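# Buckle the strap around the rolled mat

## Task

Close the strap around the rolled-up mat by fastening its buckle, so that it stays fastened once the robot lets go.

## Robot and tools

ROBOT. Two six-joint arms, left_arm and right_arm, each with a two-finger gripper. In every row and every per-joint list, the joint order is shoulder pan, shoulder lift, elbow, wrist 1, wrist 2, wrist 3. Stated ranges in rad: pan, shoulder lift, wrist 1, wrist 2 and wrist 3 run -6.283 to 6.283, and the elbow runs -3.142 to 3.142. Each real end may differ from these by up to 0.010.

FRAME. All hand positions, orientations and velocities use the scene frame. Its origin is at table-top height, midway between the nominal arm bases. +x points out over the table, +z points up, and left_arm is on the +y side. Image left and right do not follow the arm names. Calibrated bases: left_arm at (+0.035, +0.444, +0.013) m with quat_wxyz (+1.000, 0, 0, -0.026); right_arm at (-0.033, -0.388, +0.013) m with quat_wxyz (+1.000, 0, 0, -0.028). Reported hand poses can be a few cm off, more so at long reach. The fingers point along the gripper's +z and close along its x. end_effector_position is the point between the pads, and the fingertips reach 17.5 mm past it. A block about 10 cm long sticks out toward the gripper's -y from the wrist 3 axis and rotates with the hand.

THE ROW. Every command row has 18 numbers, even when only one arm moves. The first 9 are left_arm: six absolute joint target angles in rad, then gripper position, force_limit and speed. The last 9 are the same for right_arm. The three gripper numbers are each in [-1, 1]. Position: +1 is fully open (50 mm gap), about -0.65 is pads touching, and -1 means close until blocked. force_limit per pad: -1 is about 20 N, 0 about 102 N, +1 about 185 N, and the real force can be up to 15 N more. speed of the gap: -1 is 20 mm/s, 0 is 85, +1 is 150. force_limit and speed start at +1. To leave a gripper unchanged, repeat the values you last sent, since 0 is a real command. A new force_limit or speed only takes effect when the position changes by at least 0.01.

TOOLS.
- execute_actions(actions, cameras): actions is a list of actions. Each action is a list of up to 15 rows, one per 1/30 s step. A short action repeats its last row to fill all 15 steps. cameras lists camera names, or ["all"], or [] for none. With an empty actions list you get the full state plus all images. A target more than 0.010 rad beyond a joint end, and farther out than the joint's last reading, makes the call refused. A slightly smaller overshoot is clipped to the limit, and the result says "joint sent to its limit".
- move(target, speed, blend, stop_force, zero, blocking, cameras): target is one 18-number row, or a list of up to 15 rows, all with absolute joint angles. All joints are interpolated together, so hands travel on curves. Paths take at least 0.5 s, and anything past 10 s stops short. speed (rad/s, 0.01 to 3.14, default 0.5) caps the joint with the longest way to go. It can be one value or one per target. blend (rad) rounds the corners at intermediate targets; 0 stops at each one. stop_force (N, 3 to 120, shared by both arms) ends an arm's path when its wrist sensor feels that much push against the motion. Use it with a low speed when approaching contact. Leave it out when backing away from something the gripper presses on. With stop_force set, every target must carry the same gripper numbers. zero (default true) re-zeroes the sensor before a stop_force move. blocking=false returns after about 0.5 s while the motion keeps running, and a new move replaces the running one; it cannot be combined with stop_force. The result adds a "move:" line: done, off_target (at rest but more than 0.01 rad from the target), moving, held or fault, plus limits=held if steps were withheld.
- wait(seconds 0 to 10): the arms hold their last command while time passes.
- stop(): brakes a running move. The fingers keep moving.
- zoom_image(camera, region=[x0,y0,x1,y1]): region is in pixels of that camera's latest image, with origin at top-left, and at most 504x504. Cameras: cam_high, cam_low, cam_front, cam_over, cam_left_wrist, cam_right_wrist, each 896x504.
- zero_wrist_force(arm): subtracts the current wrist reading from later readings.
- finished_scene(scene): scene is this scene's number. Call it only when the buckle holds by itself.

MOTION LIMITS. Joint targets change at most 3.14 rad/s and reach that rate in 0.079 s. Per step, a target stays within 0.651 rad of the measured angle, and the hand is capped at 4 m/s. Motion lags commands by about 0.09 s or 0.17 to 0.22 s, and the faster case overshoots on quick moves. An unfinished motion may need to be sent again. To hold a joint still, resend its "Joint targets" value. The scene keeps running while you compose a reply.

RESULTS. Joint positions, velocities ("within noise" when still), Joint targets (the angles being driven to now), Tool commands, and the end effector pose and velocity. object_status: 0 moving, 1 blocked while opening, 2 blocked while closing (a grip), 3 reached the commanded position or pads met. A firm grip needs -1 and status 2, with the part centred between the pads. Gap in mm is about (250 - position_measured) x 0.202. Joint torques include gravity, and positive means toward a larger angle. Wrist force and torque are in the end effector's axes, with a third line showing the peak since the last report. A "joint command not followed" line means the clearance check between the arms intervened. MOTOR HOT appears at 70 °C, and at 85 °C the arm brakes for 30 to 60 s.

AVOID. Anything falling off the table, or left off it, fails the task. Hard strikes on fixed or heavy objects fail it too. Contact torque at a load limit (135 N m for pan, shoulder lift and elbow; 25.2 N m for each wrist joint) or an outside force of roughly 150 ± 25 N stops that arm for 10 s. Even a moderate press between the two arms, including a gripper closing on the other gripper's fingers, can end the scene. Arms are stiff, so aiming slightly past a firm contact can fault. Avoid drops, releasing moving parts, slams, and stretching or straining arms for long. Loose items may occasionally get nudged by an outside push.

Each tool is called after "Request:" by a JSON object that holds its "method" and its "body".

## Session

Request:
{"method": "execute_actions", "body": {"actions": []}}

Scene clock: 0.00 s.
left_arm: end_effector_position=(+0.8428, +0.2902, +0.1138) position_measured=3 object_status=3 end_effector_quat_wxyz=(+0.025, +0.985, +0.112, +0.126) | right_arm: end_effector_position=(+0.5677, -0.4365, +0.3374) position_measured=3 object_status=3 end_effector_quat_wxyz=(+0.049, +0.980, -0.079, +0.176)
Joint positions: left_arm=[-0.322 -0.834 1.227 -2.21 -1.497 0.98] | right_arm=[3.428 -1.6 -1.673 -1.127 1.371 1.929]
Joint velocities: within noise
Joint torques (N m): no reading
Motor temperatures (°C): left_arm=[29 37 36 34 39 35] | right_arm=[44 40 26 30 49 43]
Wrist force (N): no reading
Wrist torque (N m): no reading
Wrist force, peak (N): no reading
Joint targets: left_arm=[-0.322 -0.834 1.227 -2.210 -1.497 0.980] | right_arm=[3.428 -1.600 -1.673 -1.127 1.371 1.929]
Tool commands: left_gripper/position=+1.0 left_gripper/force_limit=+1.0 left_gripper/speed=+1.0 right_gripper/position=+1.0 right_gripper/force_limit=+1.0 right_gripper/speed=+1.0

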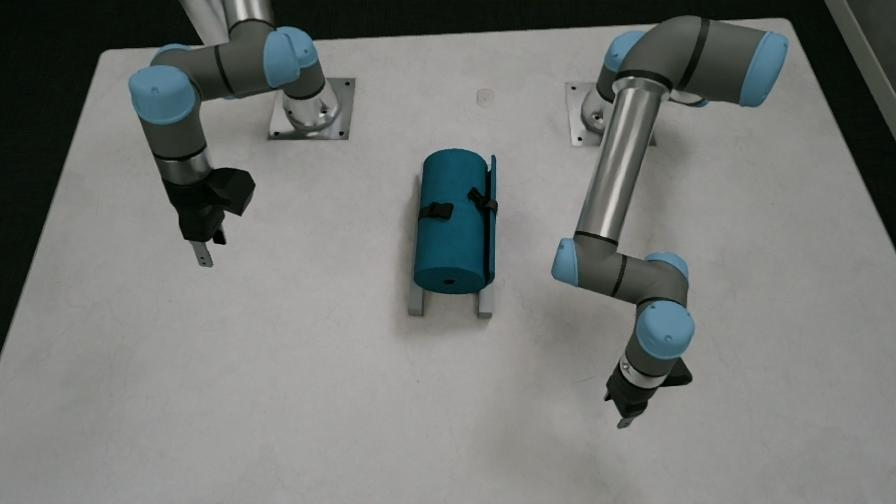

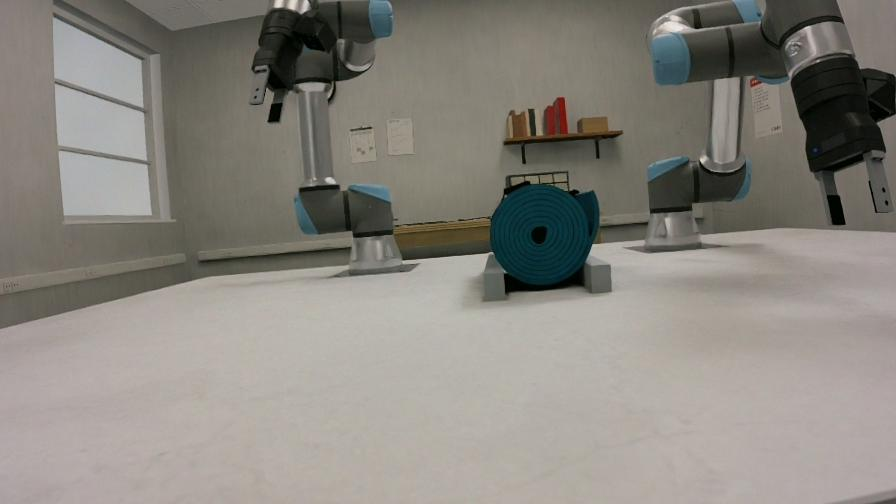

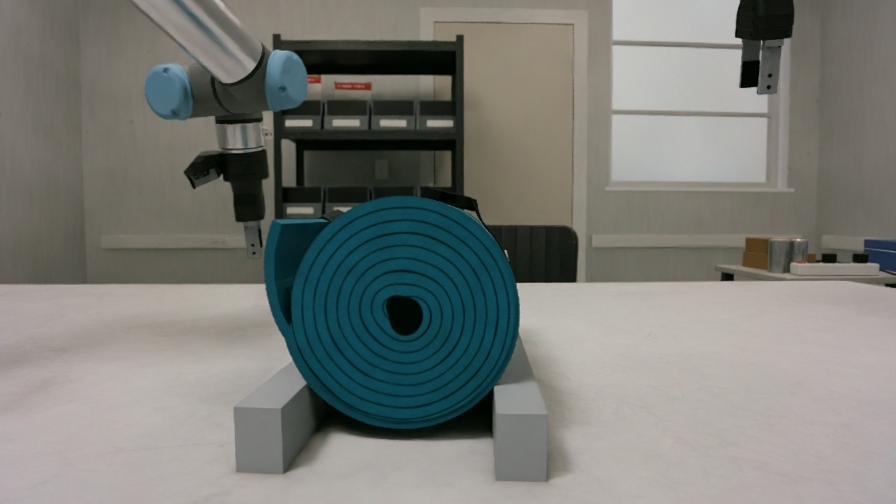

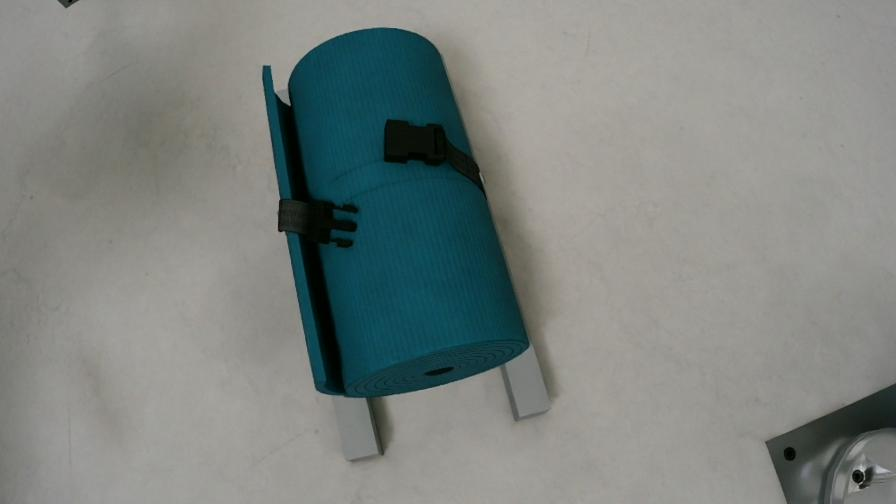

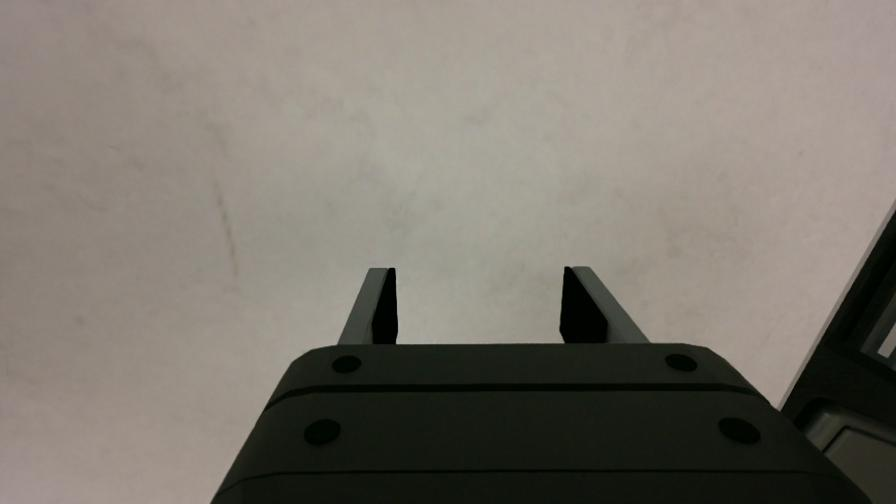

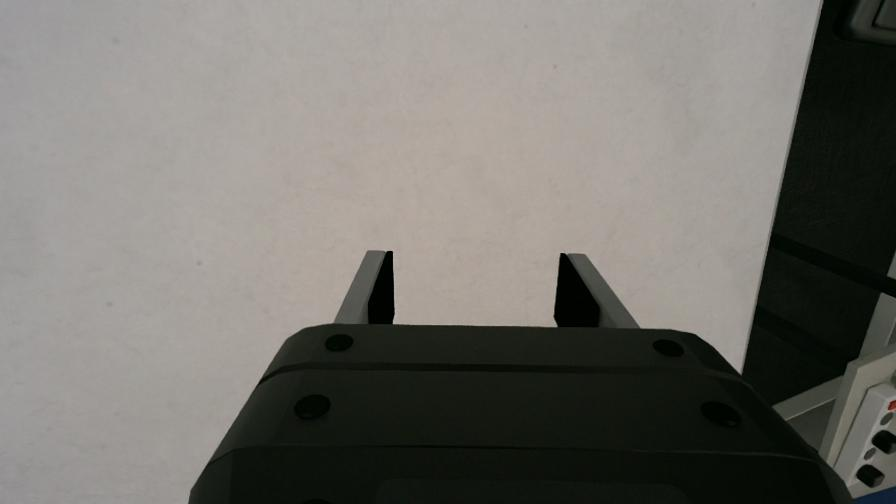

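Request:
{"method": "zoom_image", "body": {"camera": "cam_over", "region": [240, 80, 520, 280]}}

Request:
{"method": "zoom_image", "body": {"camera": "cam_high", "region": [380, 130, 540, 330]}}

Request:
{"method": "zoom_image", "body": {"camera": "cam_front", "region": [240, 160, 560, 480]}}

Request:
{"method": "zoom_image", "body": {"camera": "cam_low", "region": [470, 160, 630, 310]}}

Scaled by 1.800.

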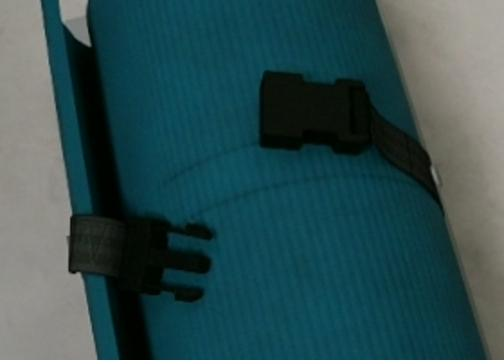

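Scaled by 2.520.

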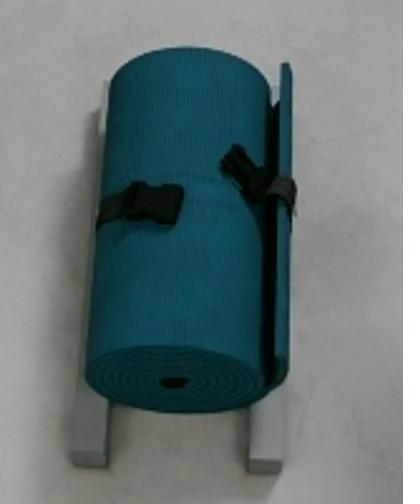

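Scaled by 1.575.

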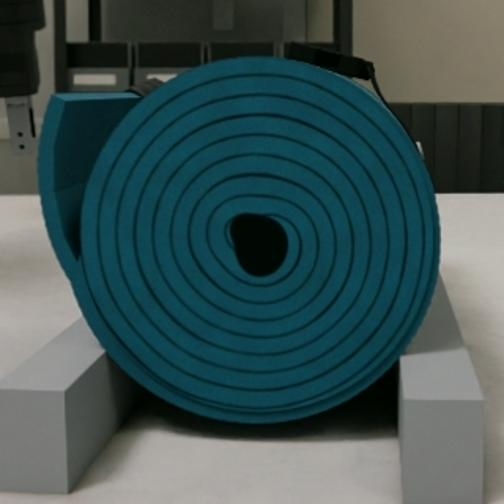

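Scaled by 3.150.

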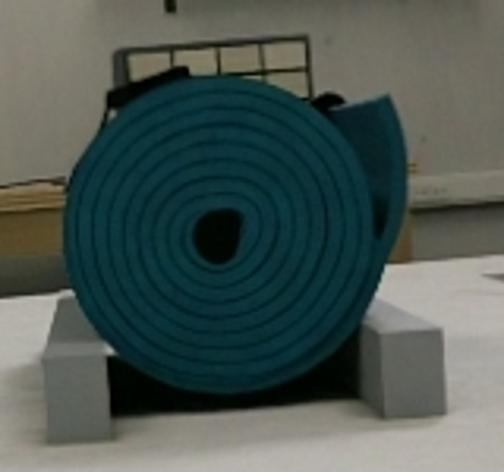

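Request:
{"method": "move", "body": {"target": [[-0.322,-1.3,1.35,-1.8,-1.5,0.8,1,1,1, 3.70,-1.66,-1.6,-1.4,1.5,0.5,1,1,1],[-0.9588,-1.474,1.5727,-1.669,-1.5708,0.560,1,1,1, 3.960,-1.625,-1.618,-1.469,1.5708,-0.808,1,1,1]], "blend": [0.3,0], "speed": [1.0,1.0], "cameras": ["all"]}}

Scene clock: 102.63 s.
left_arm: end_effector_position=(+0.4303, +0.0647, +0.3004) position_measured=3 object_status=3 end_effector_quat_wxyz=(+0.000, +1.000, +0.000, +0.000) | right_arm: end_effector_position=(+0.4298, -0.1301, +0.3008) position_measured=3 object_status=3 end_effector_quat_wxyz=(+0.000, +0.001, +1.000, +0.000)
Joint positions: left_arm=[-0.959 -1.474 1.573 -1.669 -1.571 0.56] | right_arm=[3.96 -1.625 -1.618 -1.469 1.571 -0.808]
Joint torques (N m): left_arm=[-3.52 -23.59 -32.65 -5.44 1.84 2.36] | right_arm=[-5.17 23.36 22.19 4.47 -2.36 -0.83]
Wrist force (N): left_arm=[-0.1 0.4 0.3] | right_arm=[0.1 0.5 -0.1]
Wrist torque (N m): left_arm=[0.09 -0.02 0.01] | right_arm=[0.10 -0.10 0.14]
Wrist force, peak (N): left_arm=[-2.2 1.9 0.4] | right_arm=[0.8 1.5 -0.3]
Joint targets: left_arm=[-0.959 -1.474 1.573 -1.669 -1.571 0.560] | right_arm=[3.960 -1.625 -1.618 -1.469 1.571 -0.808]
move: done

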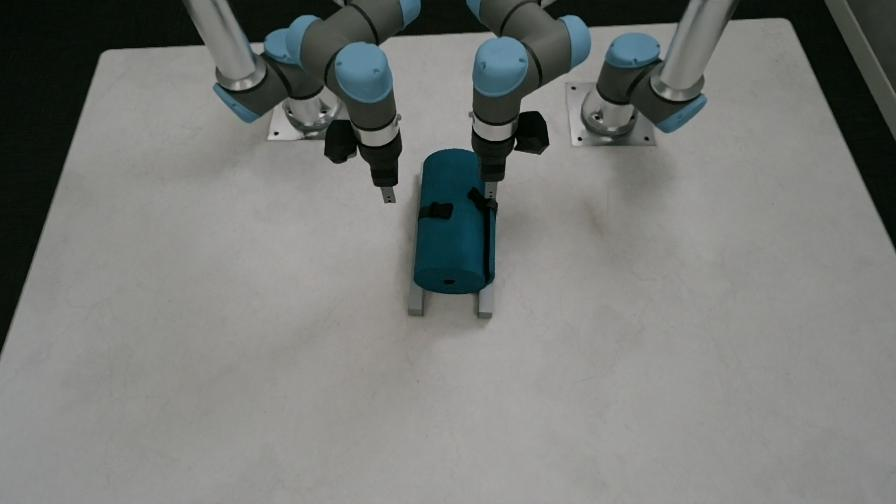

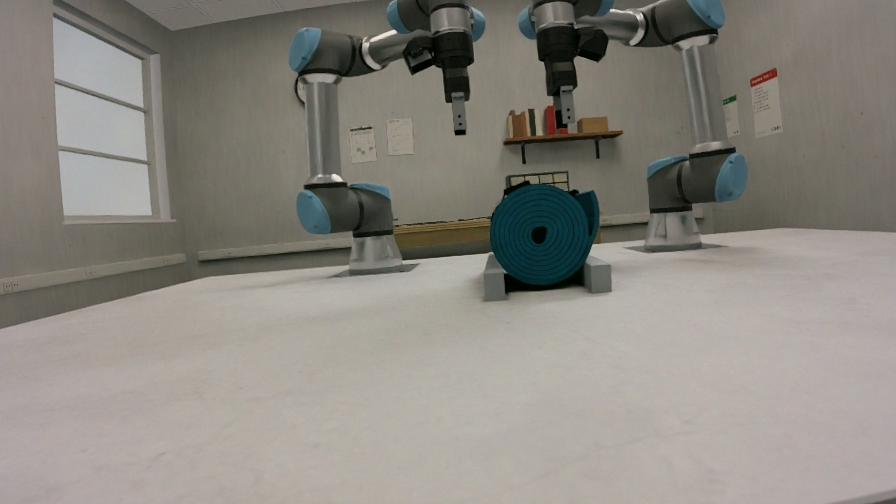

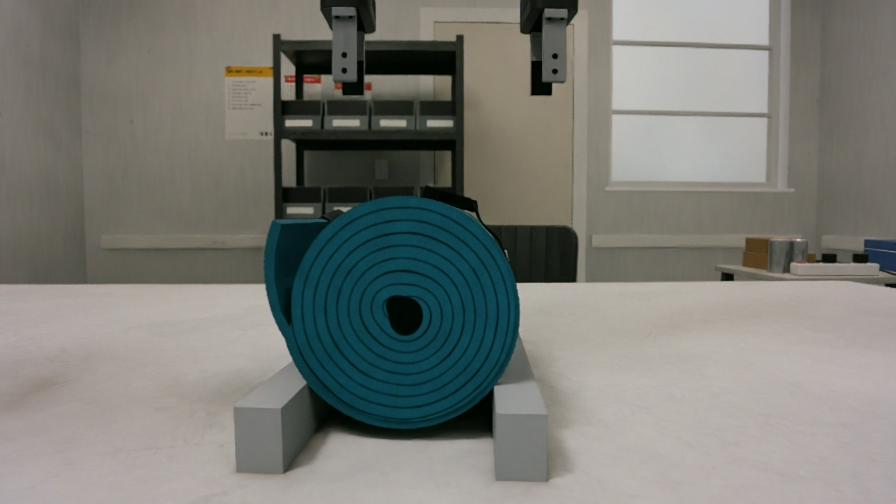

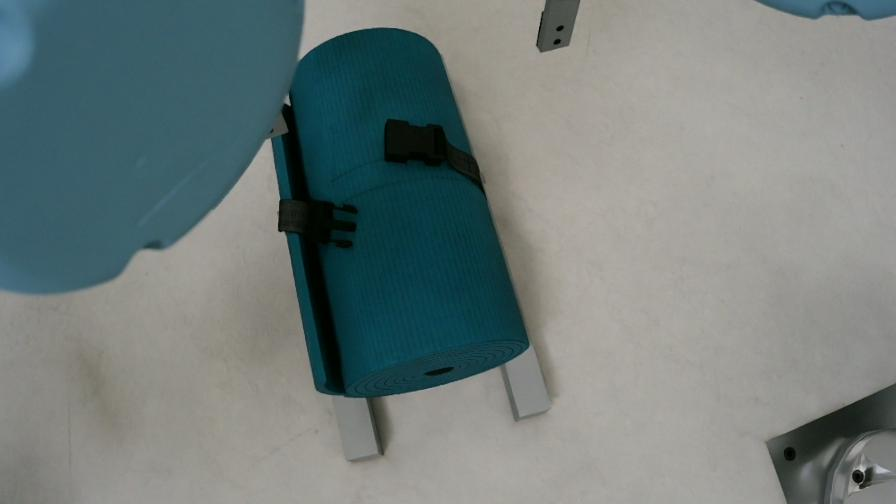

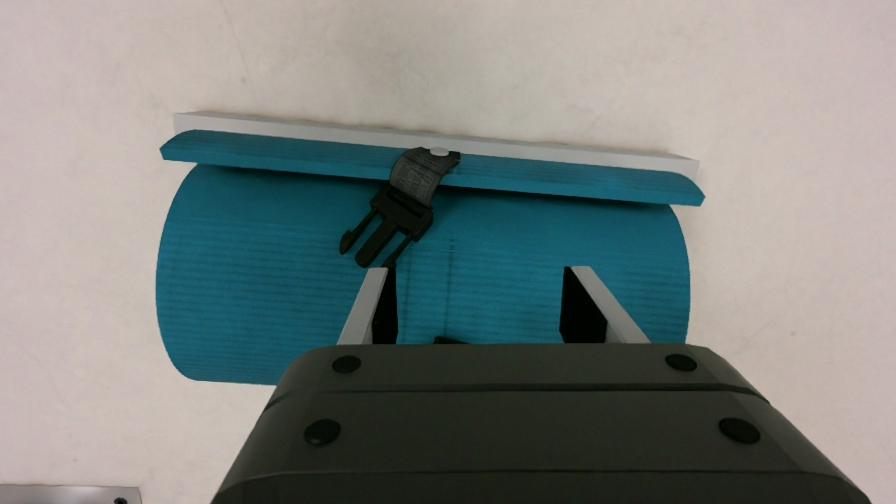

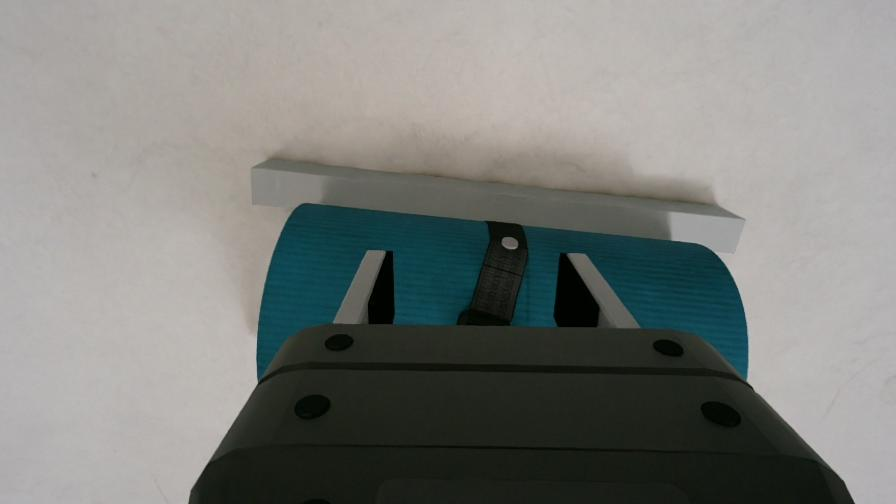

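Request:
{"method": "move", "body": {"target": [-0.7997,-1.5686,1.9904,-2.196,-1.9393,1.050,1,1,1, 3.9846,-1.5926,-1.992,-0.772,1.7187,-0.377,1,1,1], "speed": 0.7, "cameras": ["cam_front","cam_over","cam_high","cam_left_wrist","cam_right_wrist"]}}

Scene clock: 173.40 s.
left_arm: end_effector_position=(+0.3982, +0.0899, +0.2231) position_measured=3 object_status=3 end_effector_quat_wxyz=(+0.204, +0.962, -0.179, -0.038) | right_arm: end_effector_position=(+0.4198, -0.0682, +0.2266) position_measured=3 object_status=3 end_effector_quat_wxyz=(+0.036, +0.186, +0.964, +0.187)
Joint positions: left_arm=[-0.8 -1.569 1.99 -2.196 -1.939 1.05] | right_arm=[3.985 -1.592 -1.992 -0.772 1.719 -0.377]
Joint torques (N m): left_arm=[-7.1 -16.6 -20.48 -3.61 -1.08 -0.13] | right_arm=[-6.33 14.39 23.75 4.74 -2.41 0.74]
Wrist force (N): left_arm=[-0.4 -0.6 0.8] | right_arm=[-0.4 0.4 0.0]
Wrist torque (N m): left_arm=[-0.05 0.07 -0.04] | right_arm=[0.03 0.04 -0.02]
Wrist force, peak (N): left_arm=[-1.0 -1.7 1.3] | right_arm=[-0.2 0.0 -1.4]
Joint targets: left_arm=[-0.800 -1.569 1.990 -2.196 -1.939 1.050] | right_arm=[3.985 -1.593 -1.992 -0.772 1.719 -0.377]
move: done
Images, in order (width x height): cam_high 896x504, cam_front 896x504, cam_over 896x504, cam_left_wrist 896x504, cam_right_wrist 896x504.

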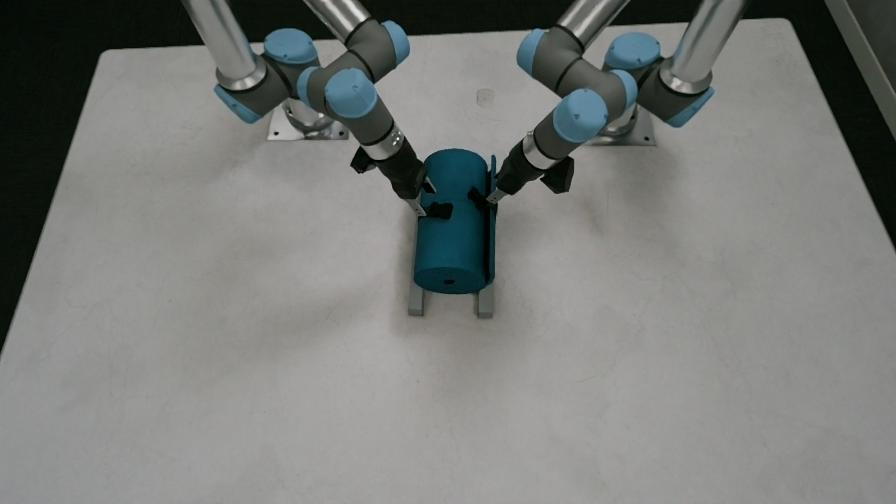

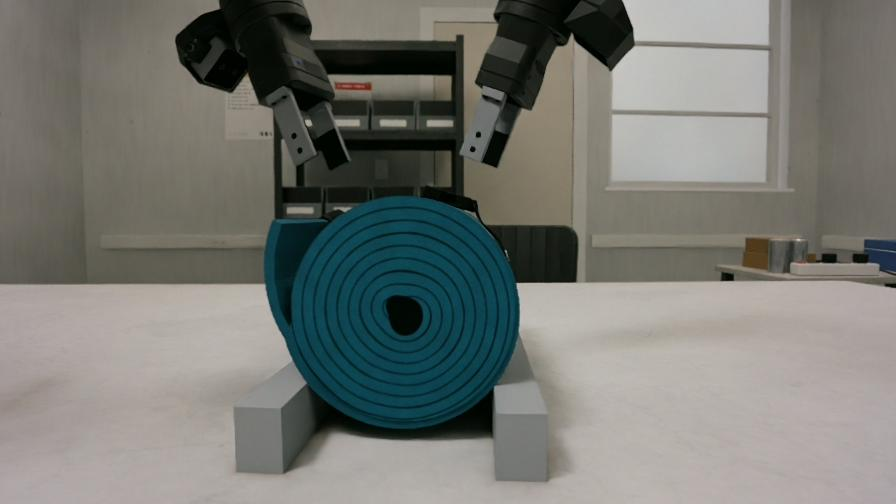

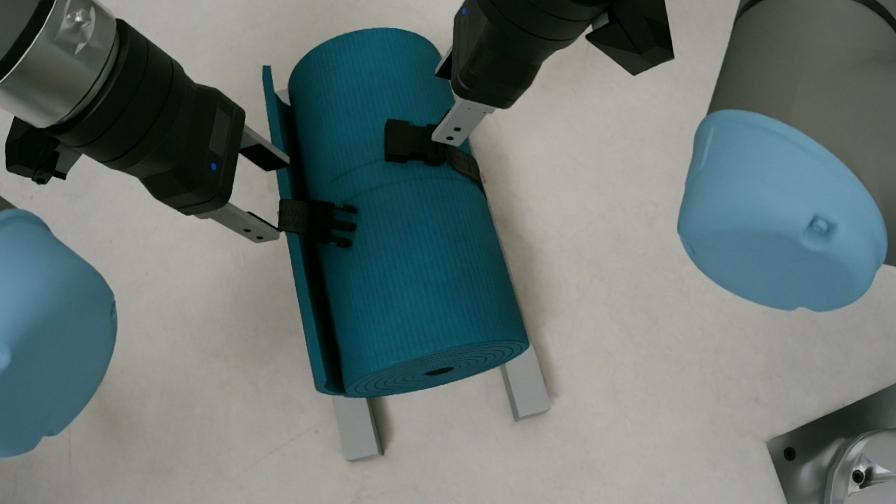

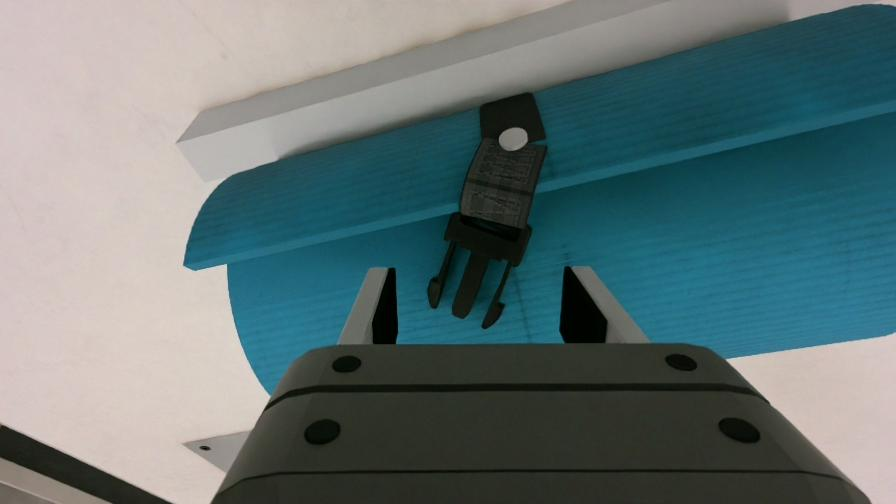

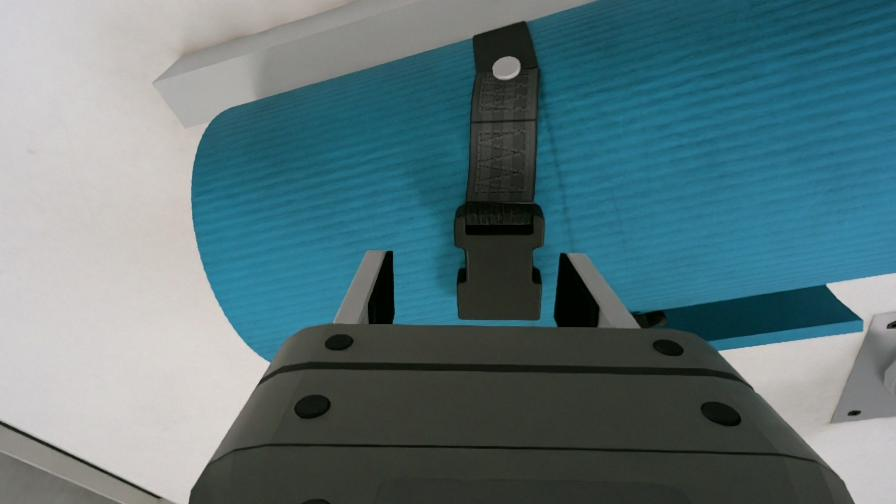

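Request:
{"method": "move", "body": {"target": [-0.7997,-1.5686,1.9904,-2.196,-1.9393,1.050,1,1,1, 4.0227,-1.6373,-2.0396,-0.6746,1.7053,-0.341,1,1,1], "speed": 0.3, "cameras": ["cam_front","cam_over","cam_right_wrist"]}}

Scene clock: 198.63 s.
left_arm: end_effector_position=(+0.3982, +0.0898, +0.2230) position_measured=3 object_status=3 end_effector_quat_wxyz=(+0.204, +0.962, -0.179, -0.038) | right_arm: end_effector_position=(+0.4121, -0.0512, +0.1941) position_measured=3 object_status=3 end_effector_quat_wxyz=(+0.036, +0.186, +0.964, +0.187)
Joint positions: left_arm=[-0.8 -1.569 1.99 -2.196 -1.939 1.05] | right_arm=[4.023 -1.637 -2.04 -0.675 1.705 -0.341]
Joint torques (N m): left_arm=[-7.81 -17.64 -17.28 -5.67 -2.45 2.45] | right_arm=[-6.43 34.5 31.75 3.74 2.32 -1.32]
Wrist force (N): left_arm=[-0.3 -0.5 0.9] | right_arm=[-0.5 0.5 0.1]
Wrist torque (N m): left_arm=[-0.05 0.07 -0.04] | right_arm=[0.04 0.05 -0.07]
Wrist force, peak (N): left_arm=[-0.4 -0.8 1.0] | right_arm=[-1.1 0.3 -1.5]
Joint targets: left_arm=[-0.800 -1.569 1.990 -2.196 -1.939 1.050] | right_arm=[4.023 -1.637 -2.040 -0.675 1.705 -0.341]
move: done
Images, in order (width x height): cam_front 896x504, cam_over 896x504, cam_right_wrist 896x504.

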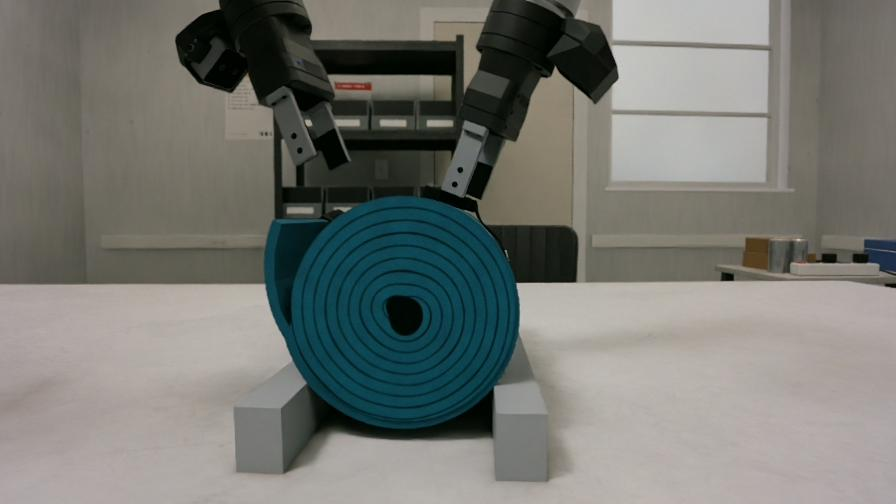

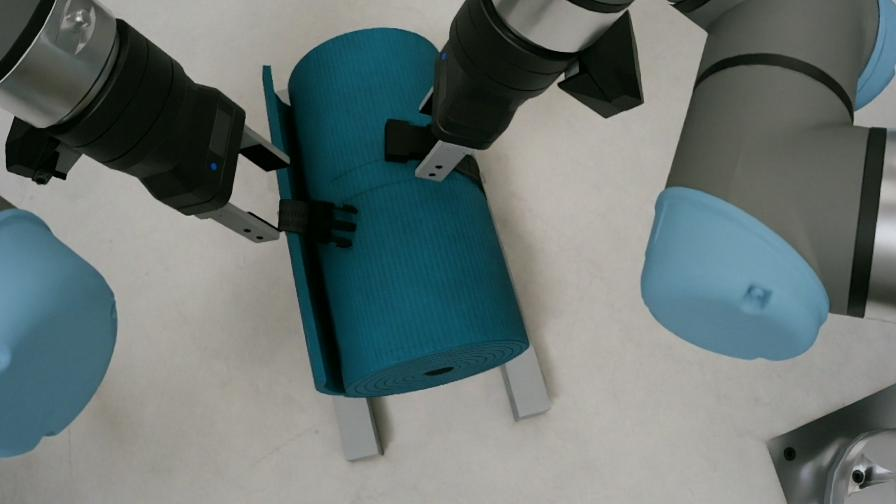

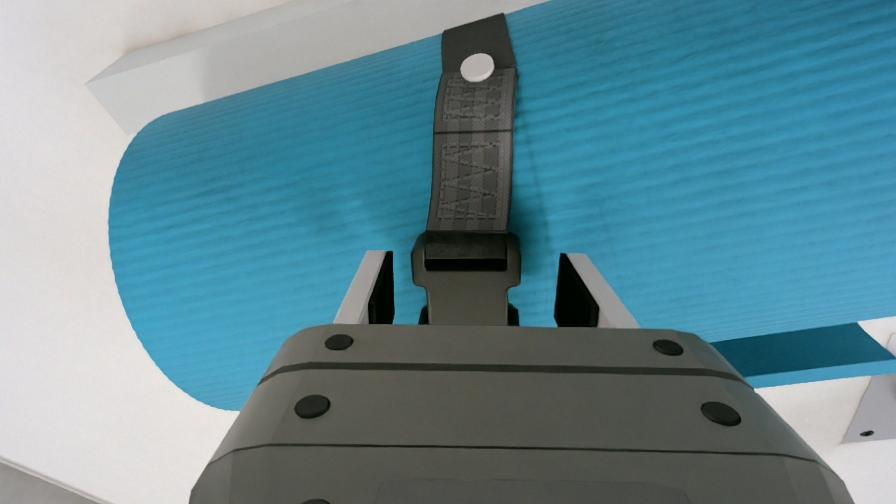

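Request:
{"method": "move", "body": {"target": [-0.8276,-1.5188,2.0118,-2.2775,-1.9335,1.331,1,1,1, 4.0228,-1.6726,-2.045,-0.6339,1.7053,-0.341,1,1,1], "speed": 0.12, "stop_force": 8, "cameras": ["cam_front","cam_over","cam_left_wrist","cam_right_wrist"]}}

Scene clock: 229.37 s.
left_arm: end_effector_position=(+0.3963, +0.0722, +0.1984) position_measured=3 object_status=3 end_effector_quat_wxyz=(+0.208, +0.922, -0.326, -0.006) | right_arm: end_effector_position=(+0.4151, -0.0478, +0.1841) position_measured=3 object_status=3 end_effector_quat_wxyz=(+0.036, +0.186, +0.964, +0.187)
Joint positions: left_arm=[-0.828 -1.519 2.012 -2.278 -1.933 1.331] | right_arm=[4.023 -1.661 -2.043 -0.647 1.705 -0.341]
Joint torques (N m): left_arm=[8.45 -37.1 -28.9 -0.88 -1.07 -2.57] | right_arm=[2.58 31.97 27.5 2.52 -0.75 -1.17]
Wrist force (N): left_arm=[0.1 -0.7 0.7] | right_arm=[0.5 -1.1 -8.3]
Wrist torque (N m): left_arm=[-0.10 0.01 -0.08] | right_arm=[0.05 0.32 -0.10]
Wrist force, peak (N): left_arm=[-0.1 -1.0 0.9] | right_arm=[2.1 -2.9 -13.5]
Joint targets: left_arm=[-0.828 -1.519 2.012 -2.277 -1.933 1.331] | right_arm=[4.023 -1.661 -2.043 -0.647 1.705 -0.341]
move: contact (right_arm); right_arm: the wrist 1 is farthest, 0.013 rad from its target
Images, in order (width x height): cam_front 896x504, cam_over 896x504, cam_left_wrist 896x504, cam_right_wrist 896x504.

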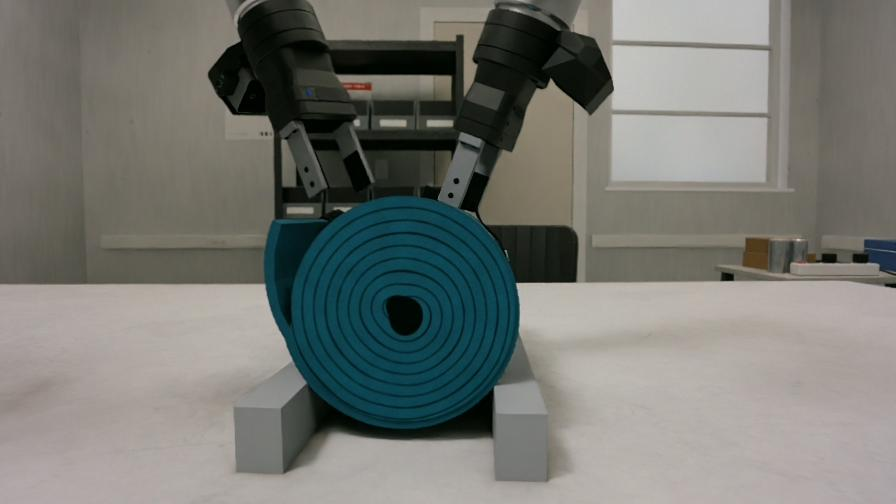

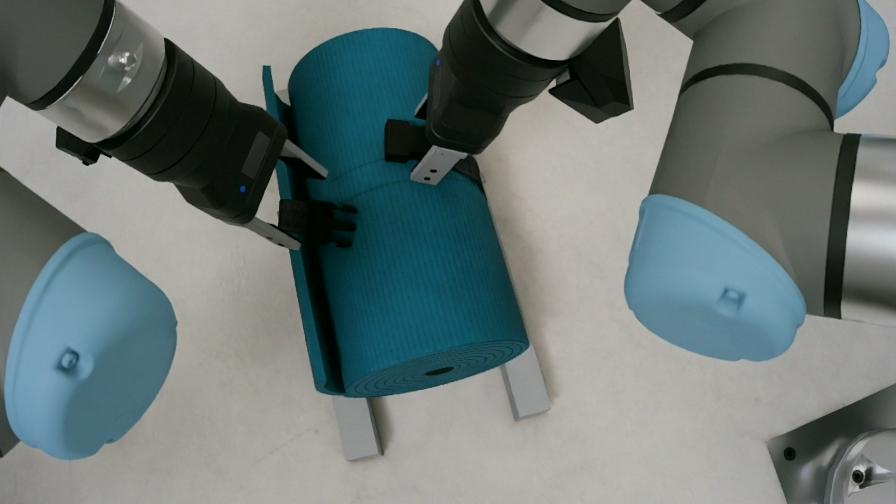

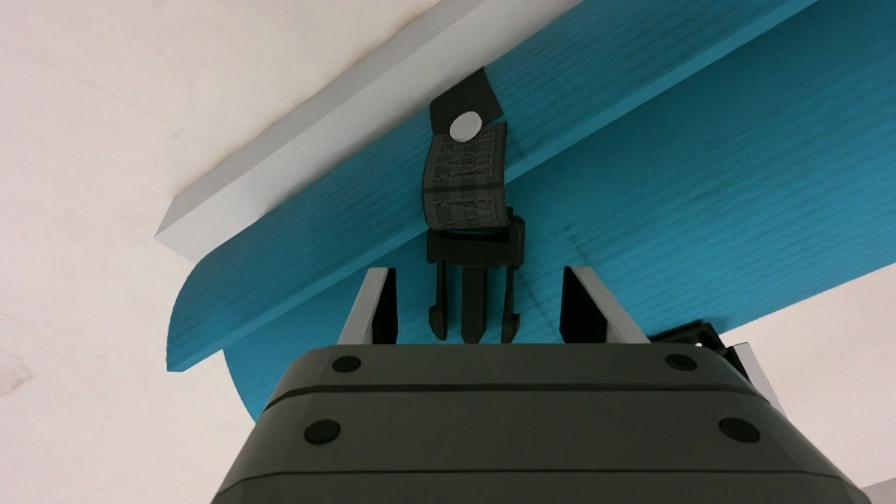

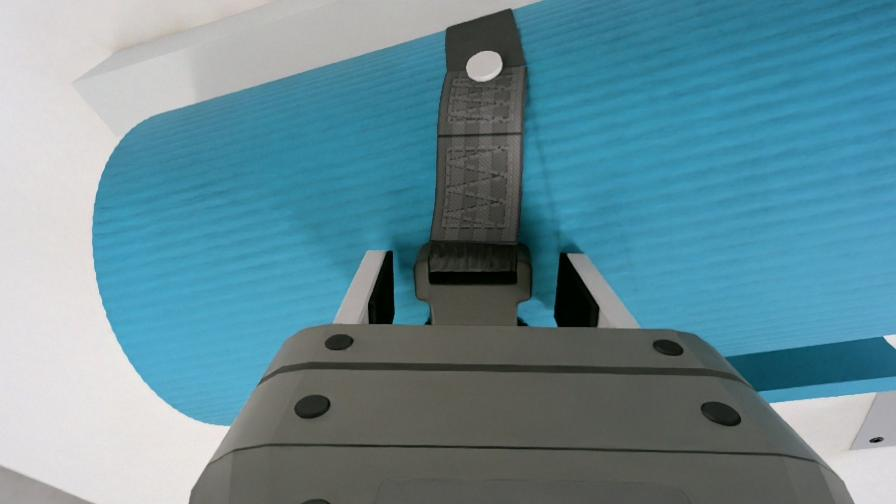

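Request:
{"method": "move", "body": {"target": [-0.8108,-1.516,2.0172,-2.2794,-1.9371,1.0385,1,1,1, 4.023,-1.661,-2.043,-0.647,1.705,-0.341,-1,-0.6,-1], "speed": 0.3, "cameras": ["cam_over","cam_left_wrist","cam_right_wrist"]}}

Scene clock: 255.93 s.
left_arm: end_effector_position=(+0.4007, +0.0791, +0.1949) position_measured=3 object_status=3 end_effector_quat_wxyz=(+0.204, +0.962, -0.179, -0.038) | right_arm: end_effector_position=(+0.4152, -0.0477, +0.1844) position_measured=84 object_status=2 end_effector_quat_wxyz=(+0.036, +0.186, +0.964, +0.188)
Joint positions: left_arm=[-0.811 -1.516 2.017 -2.279 -1.937 1.039] | right_arm=[4.023 -1.661 -2.043 -0.647 1.705 -0.341]
Joint torques (N m): left_arm=[-4.41 -22.51 -21.1 -5.4 -1.62 0.8] | right_arm=[5.44 35.59 30.67 2.36 -2.35 -0.98]
Wrist force (N): left_arm=[-0.3 -0.6 0.6] | right_arm=[-0.4 0.5 0.0]
Wrist torque (N m): left_arm=[-0.05 0.06 -0.17] | right_arm=[0.05 0.04 -0.08]
Wrist force, peak (N): left_arm=[0.0 -0.9 1.0] | right_arm=[0.6 -1.0 -8.7]
Joint targets: left_arm=[-0.811 -1.516 2.017 -2.279 -1.937 1.039] | right_arm=[4.023 -1.661 -2.043 -0.647 1.705 -0.341]
move: done
Images, in order (width x height): cam_over 896x504, cam_left_wrist 896x504, cam_right_wrist 896x504.

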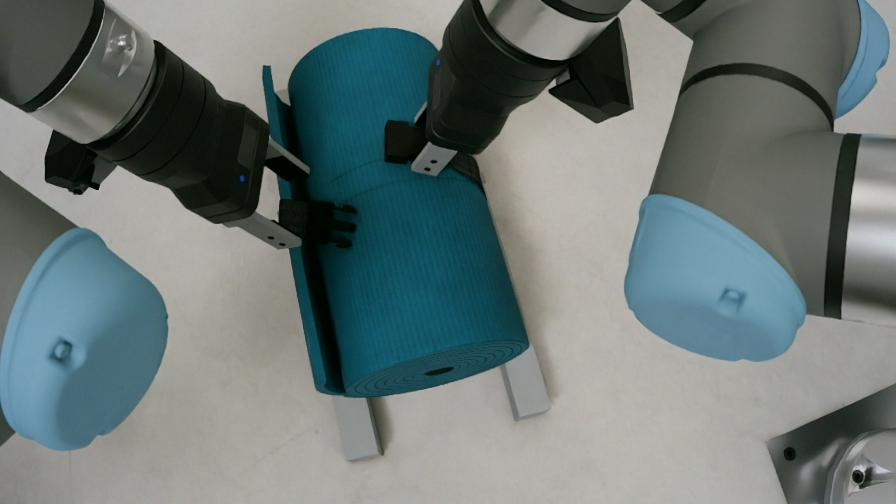

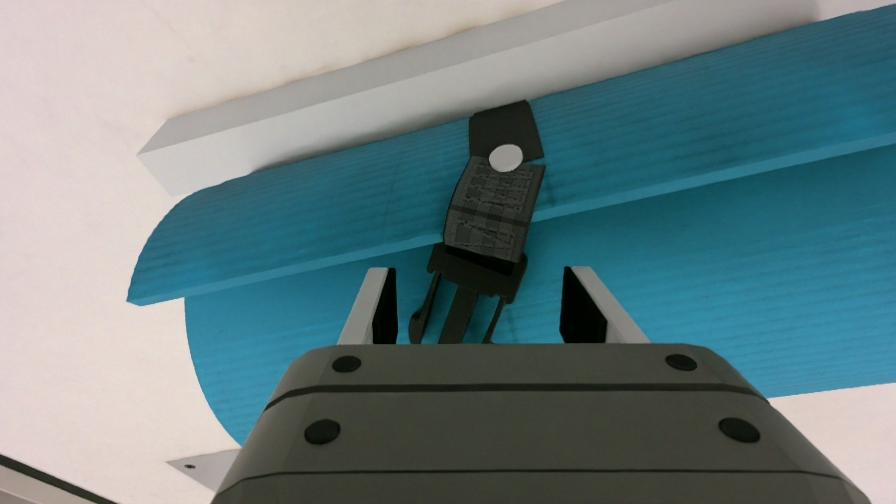

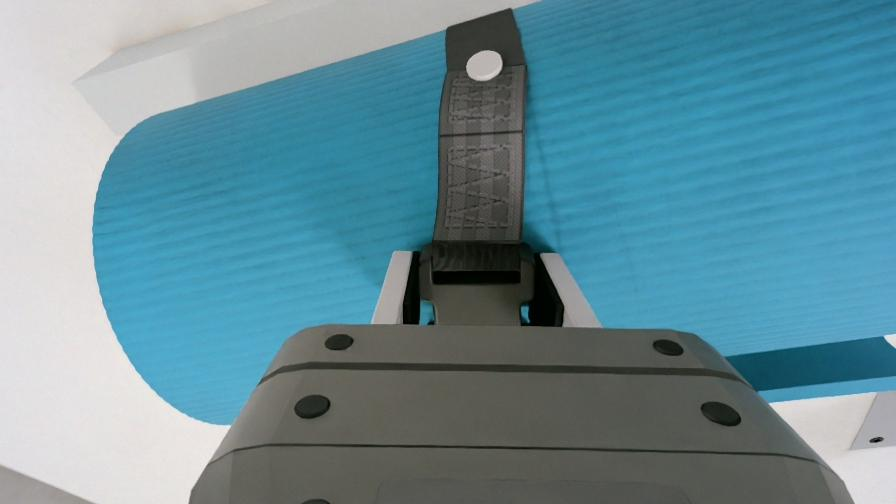

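Request:
{"method": "move", "body": {"target": [-0.8277,-1.4836,2.043,-2.3439,-1.9336,1.021,1,1,1, 4.023,-1.661,-2.043,-0.647,1.705,-0.341,-1,-0.6,-1], "speed": 0.08, "stop_force": 7, "cameras": ["cam_front","cam_over","cam_left_wrist"]}}

Scene clock: 265.90 s.
left_arm: end_effector_position=(+0.3975, +0.0707, +0.1749) position_measured=3 object_status=3 end_effector_quat_wxyz=(+0.204, +0.962, -0.180, -0.038) | right_arm: end_effector_position=(+0.4152, -0.0477, +0.1844) position_measured=84 object_status=2 end_effector_quat_wxyz=(+0.036, +0.186, +0.964, +0.188)
Joint positions: left_arm=[-0.828 -1.484 2.043 -2.344 -1.934 1.021] | right_arm=[4.023 -1.661 -2.043 -0.647 1.705 -0.341]
Joint torques (N m): left_arm=[8.25 -32.73 -25.47 -0.05 -1.16 2.45] | right_arm=[4.16 31.85 28.33 2.88 -1.27 -0.75]
Wrist force (N): left_arm=[0.5 1.8 -7.2] | right_arm=[-0.4 0.5 -0.1]
Wrist torque (N m): left_arm=[0.00 -0.16 -0.11] | right_arm=[0.05 0.02 -0.07]
Wrist force, peak (N): left_arm=[0.7 2.3 -8.4] | right_arm=[-0.7 0.6 0.2]
Joint targets: left_arm=[-0.828 -1.484 2.043 -2.344 -1.934 1.021] | right_arm=[4.023 -1.661 -2.043 -0.647 1.705 -0.341]
move: contact (left_arm)
Images, in order (width x height): cam_front 896x504, cam_over 896x504, cam_left_wrist 896x504.

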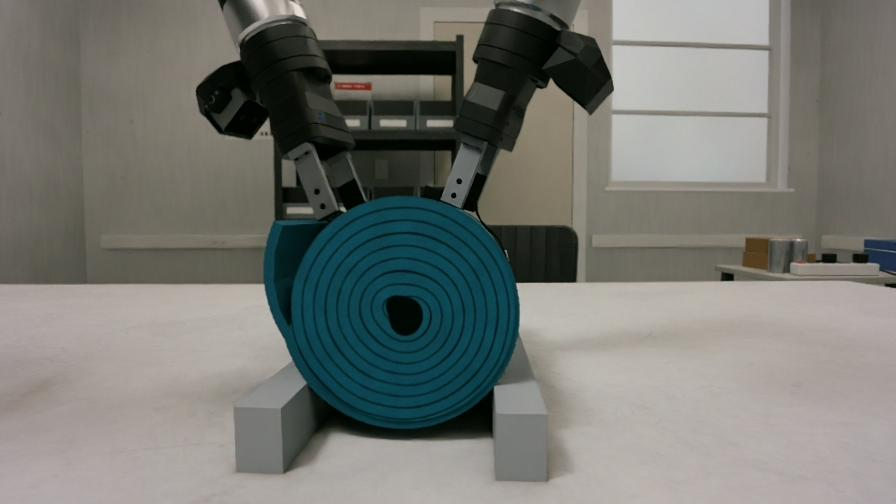

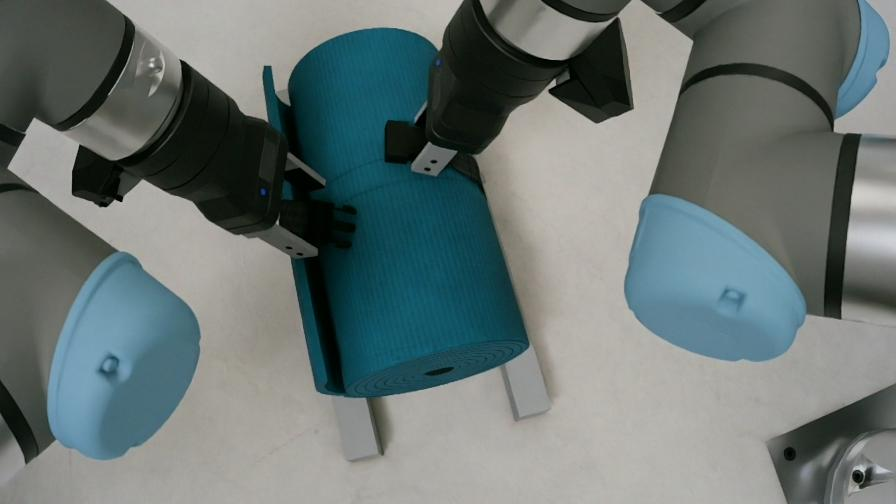

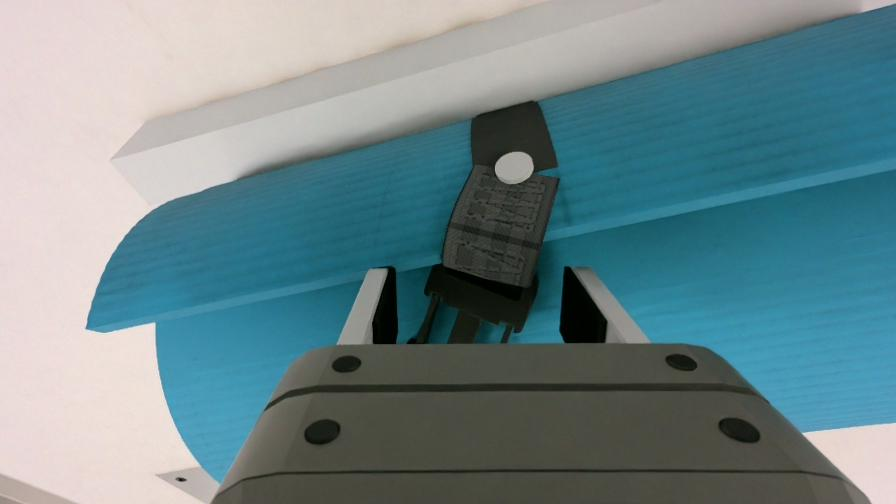

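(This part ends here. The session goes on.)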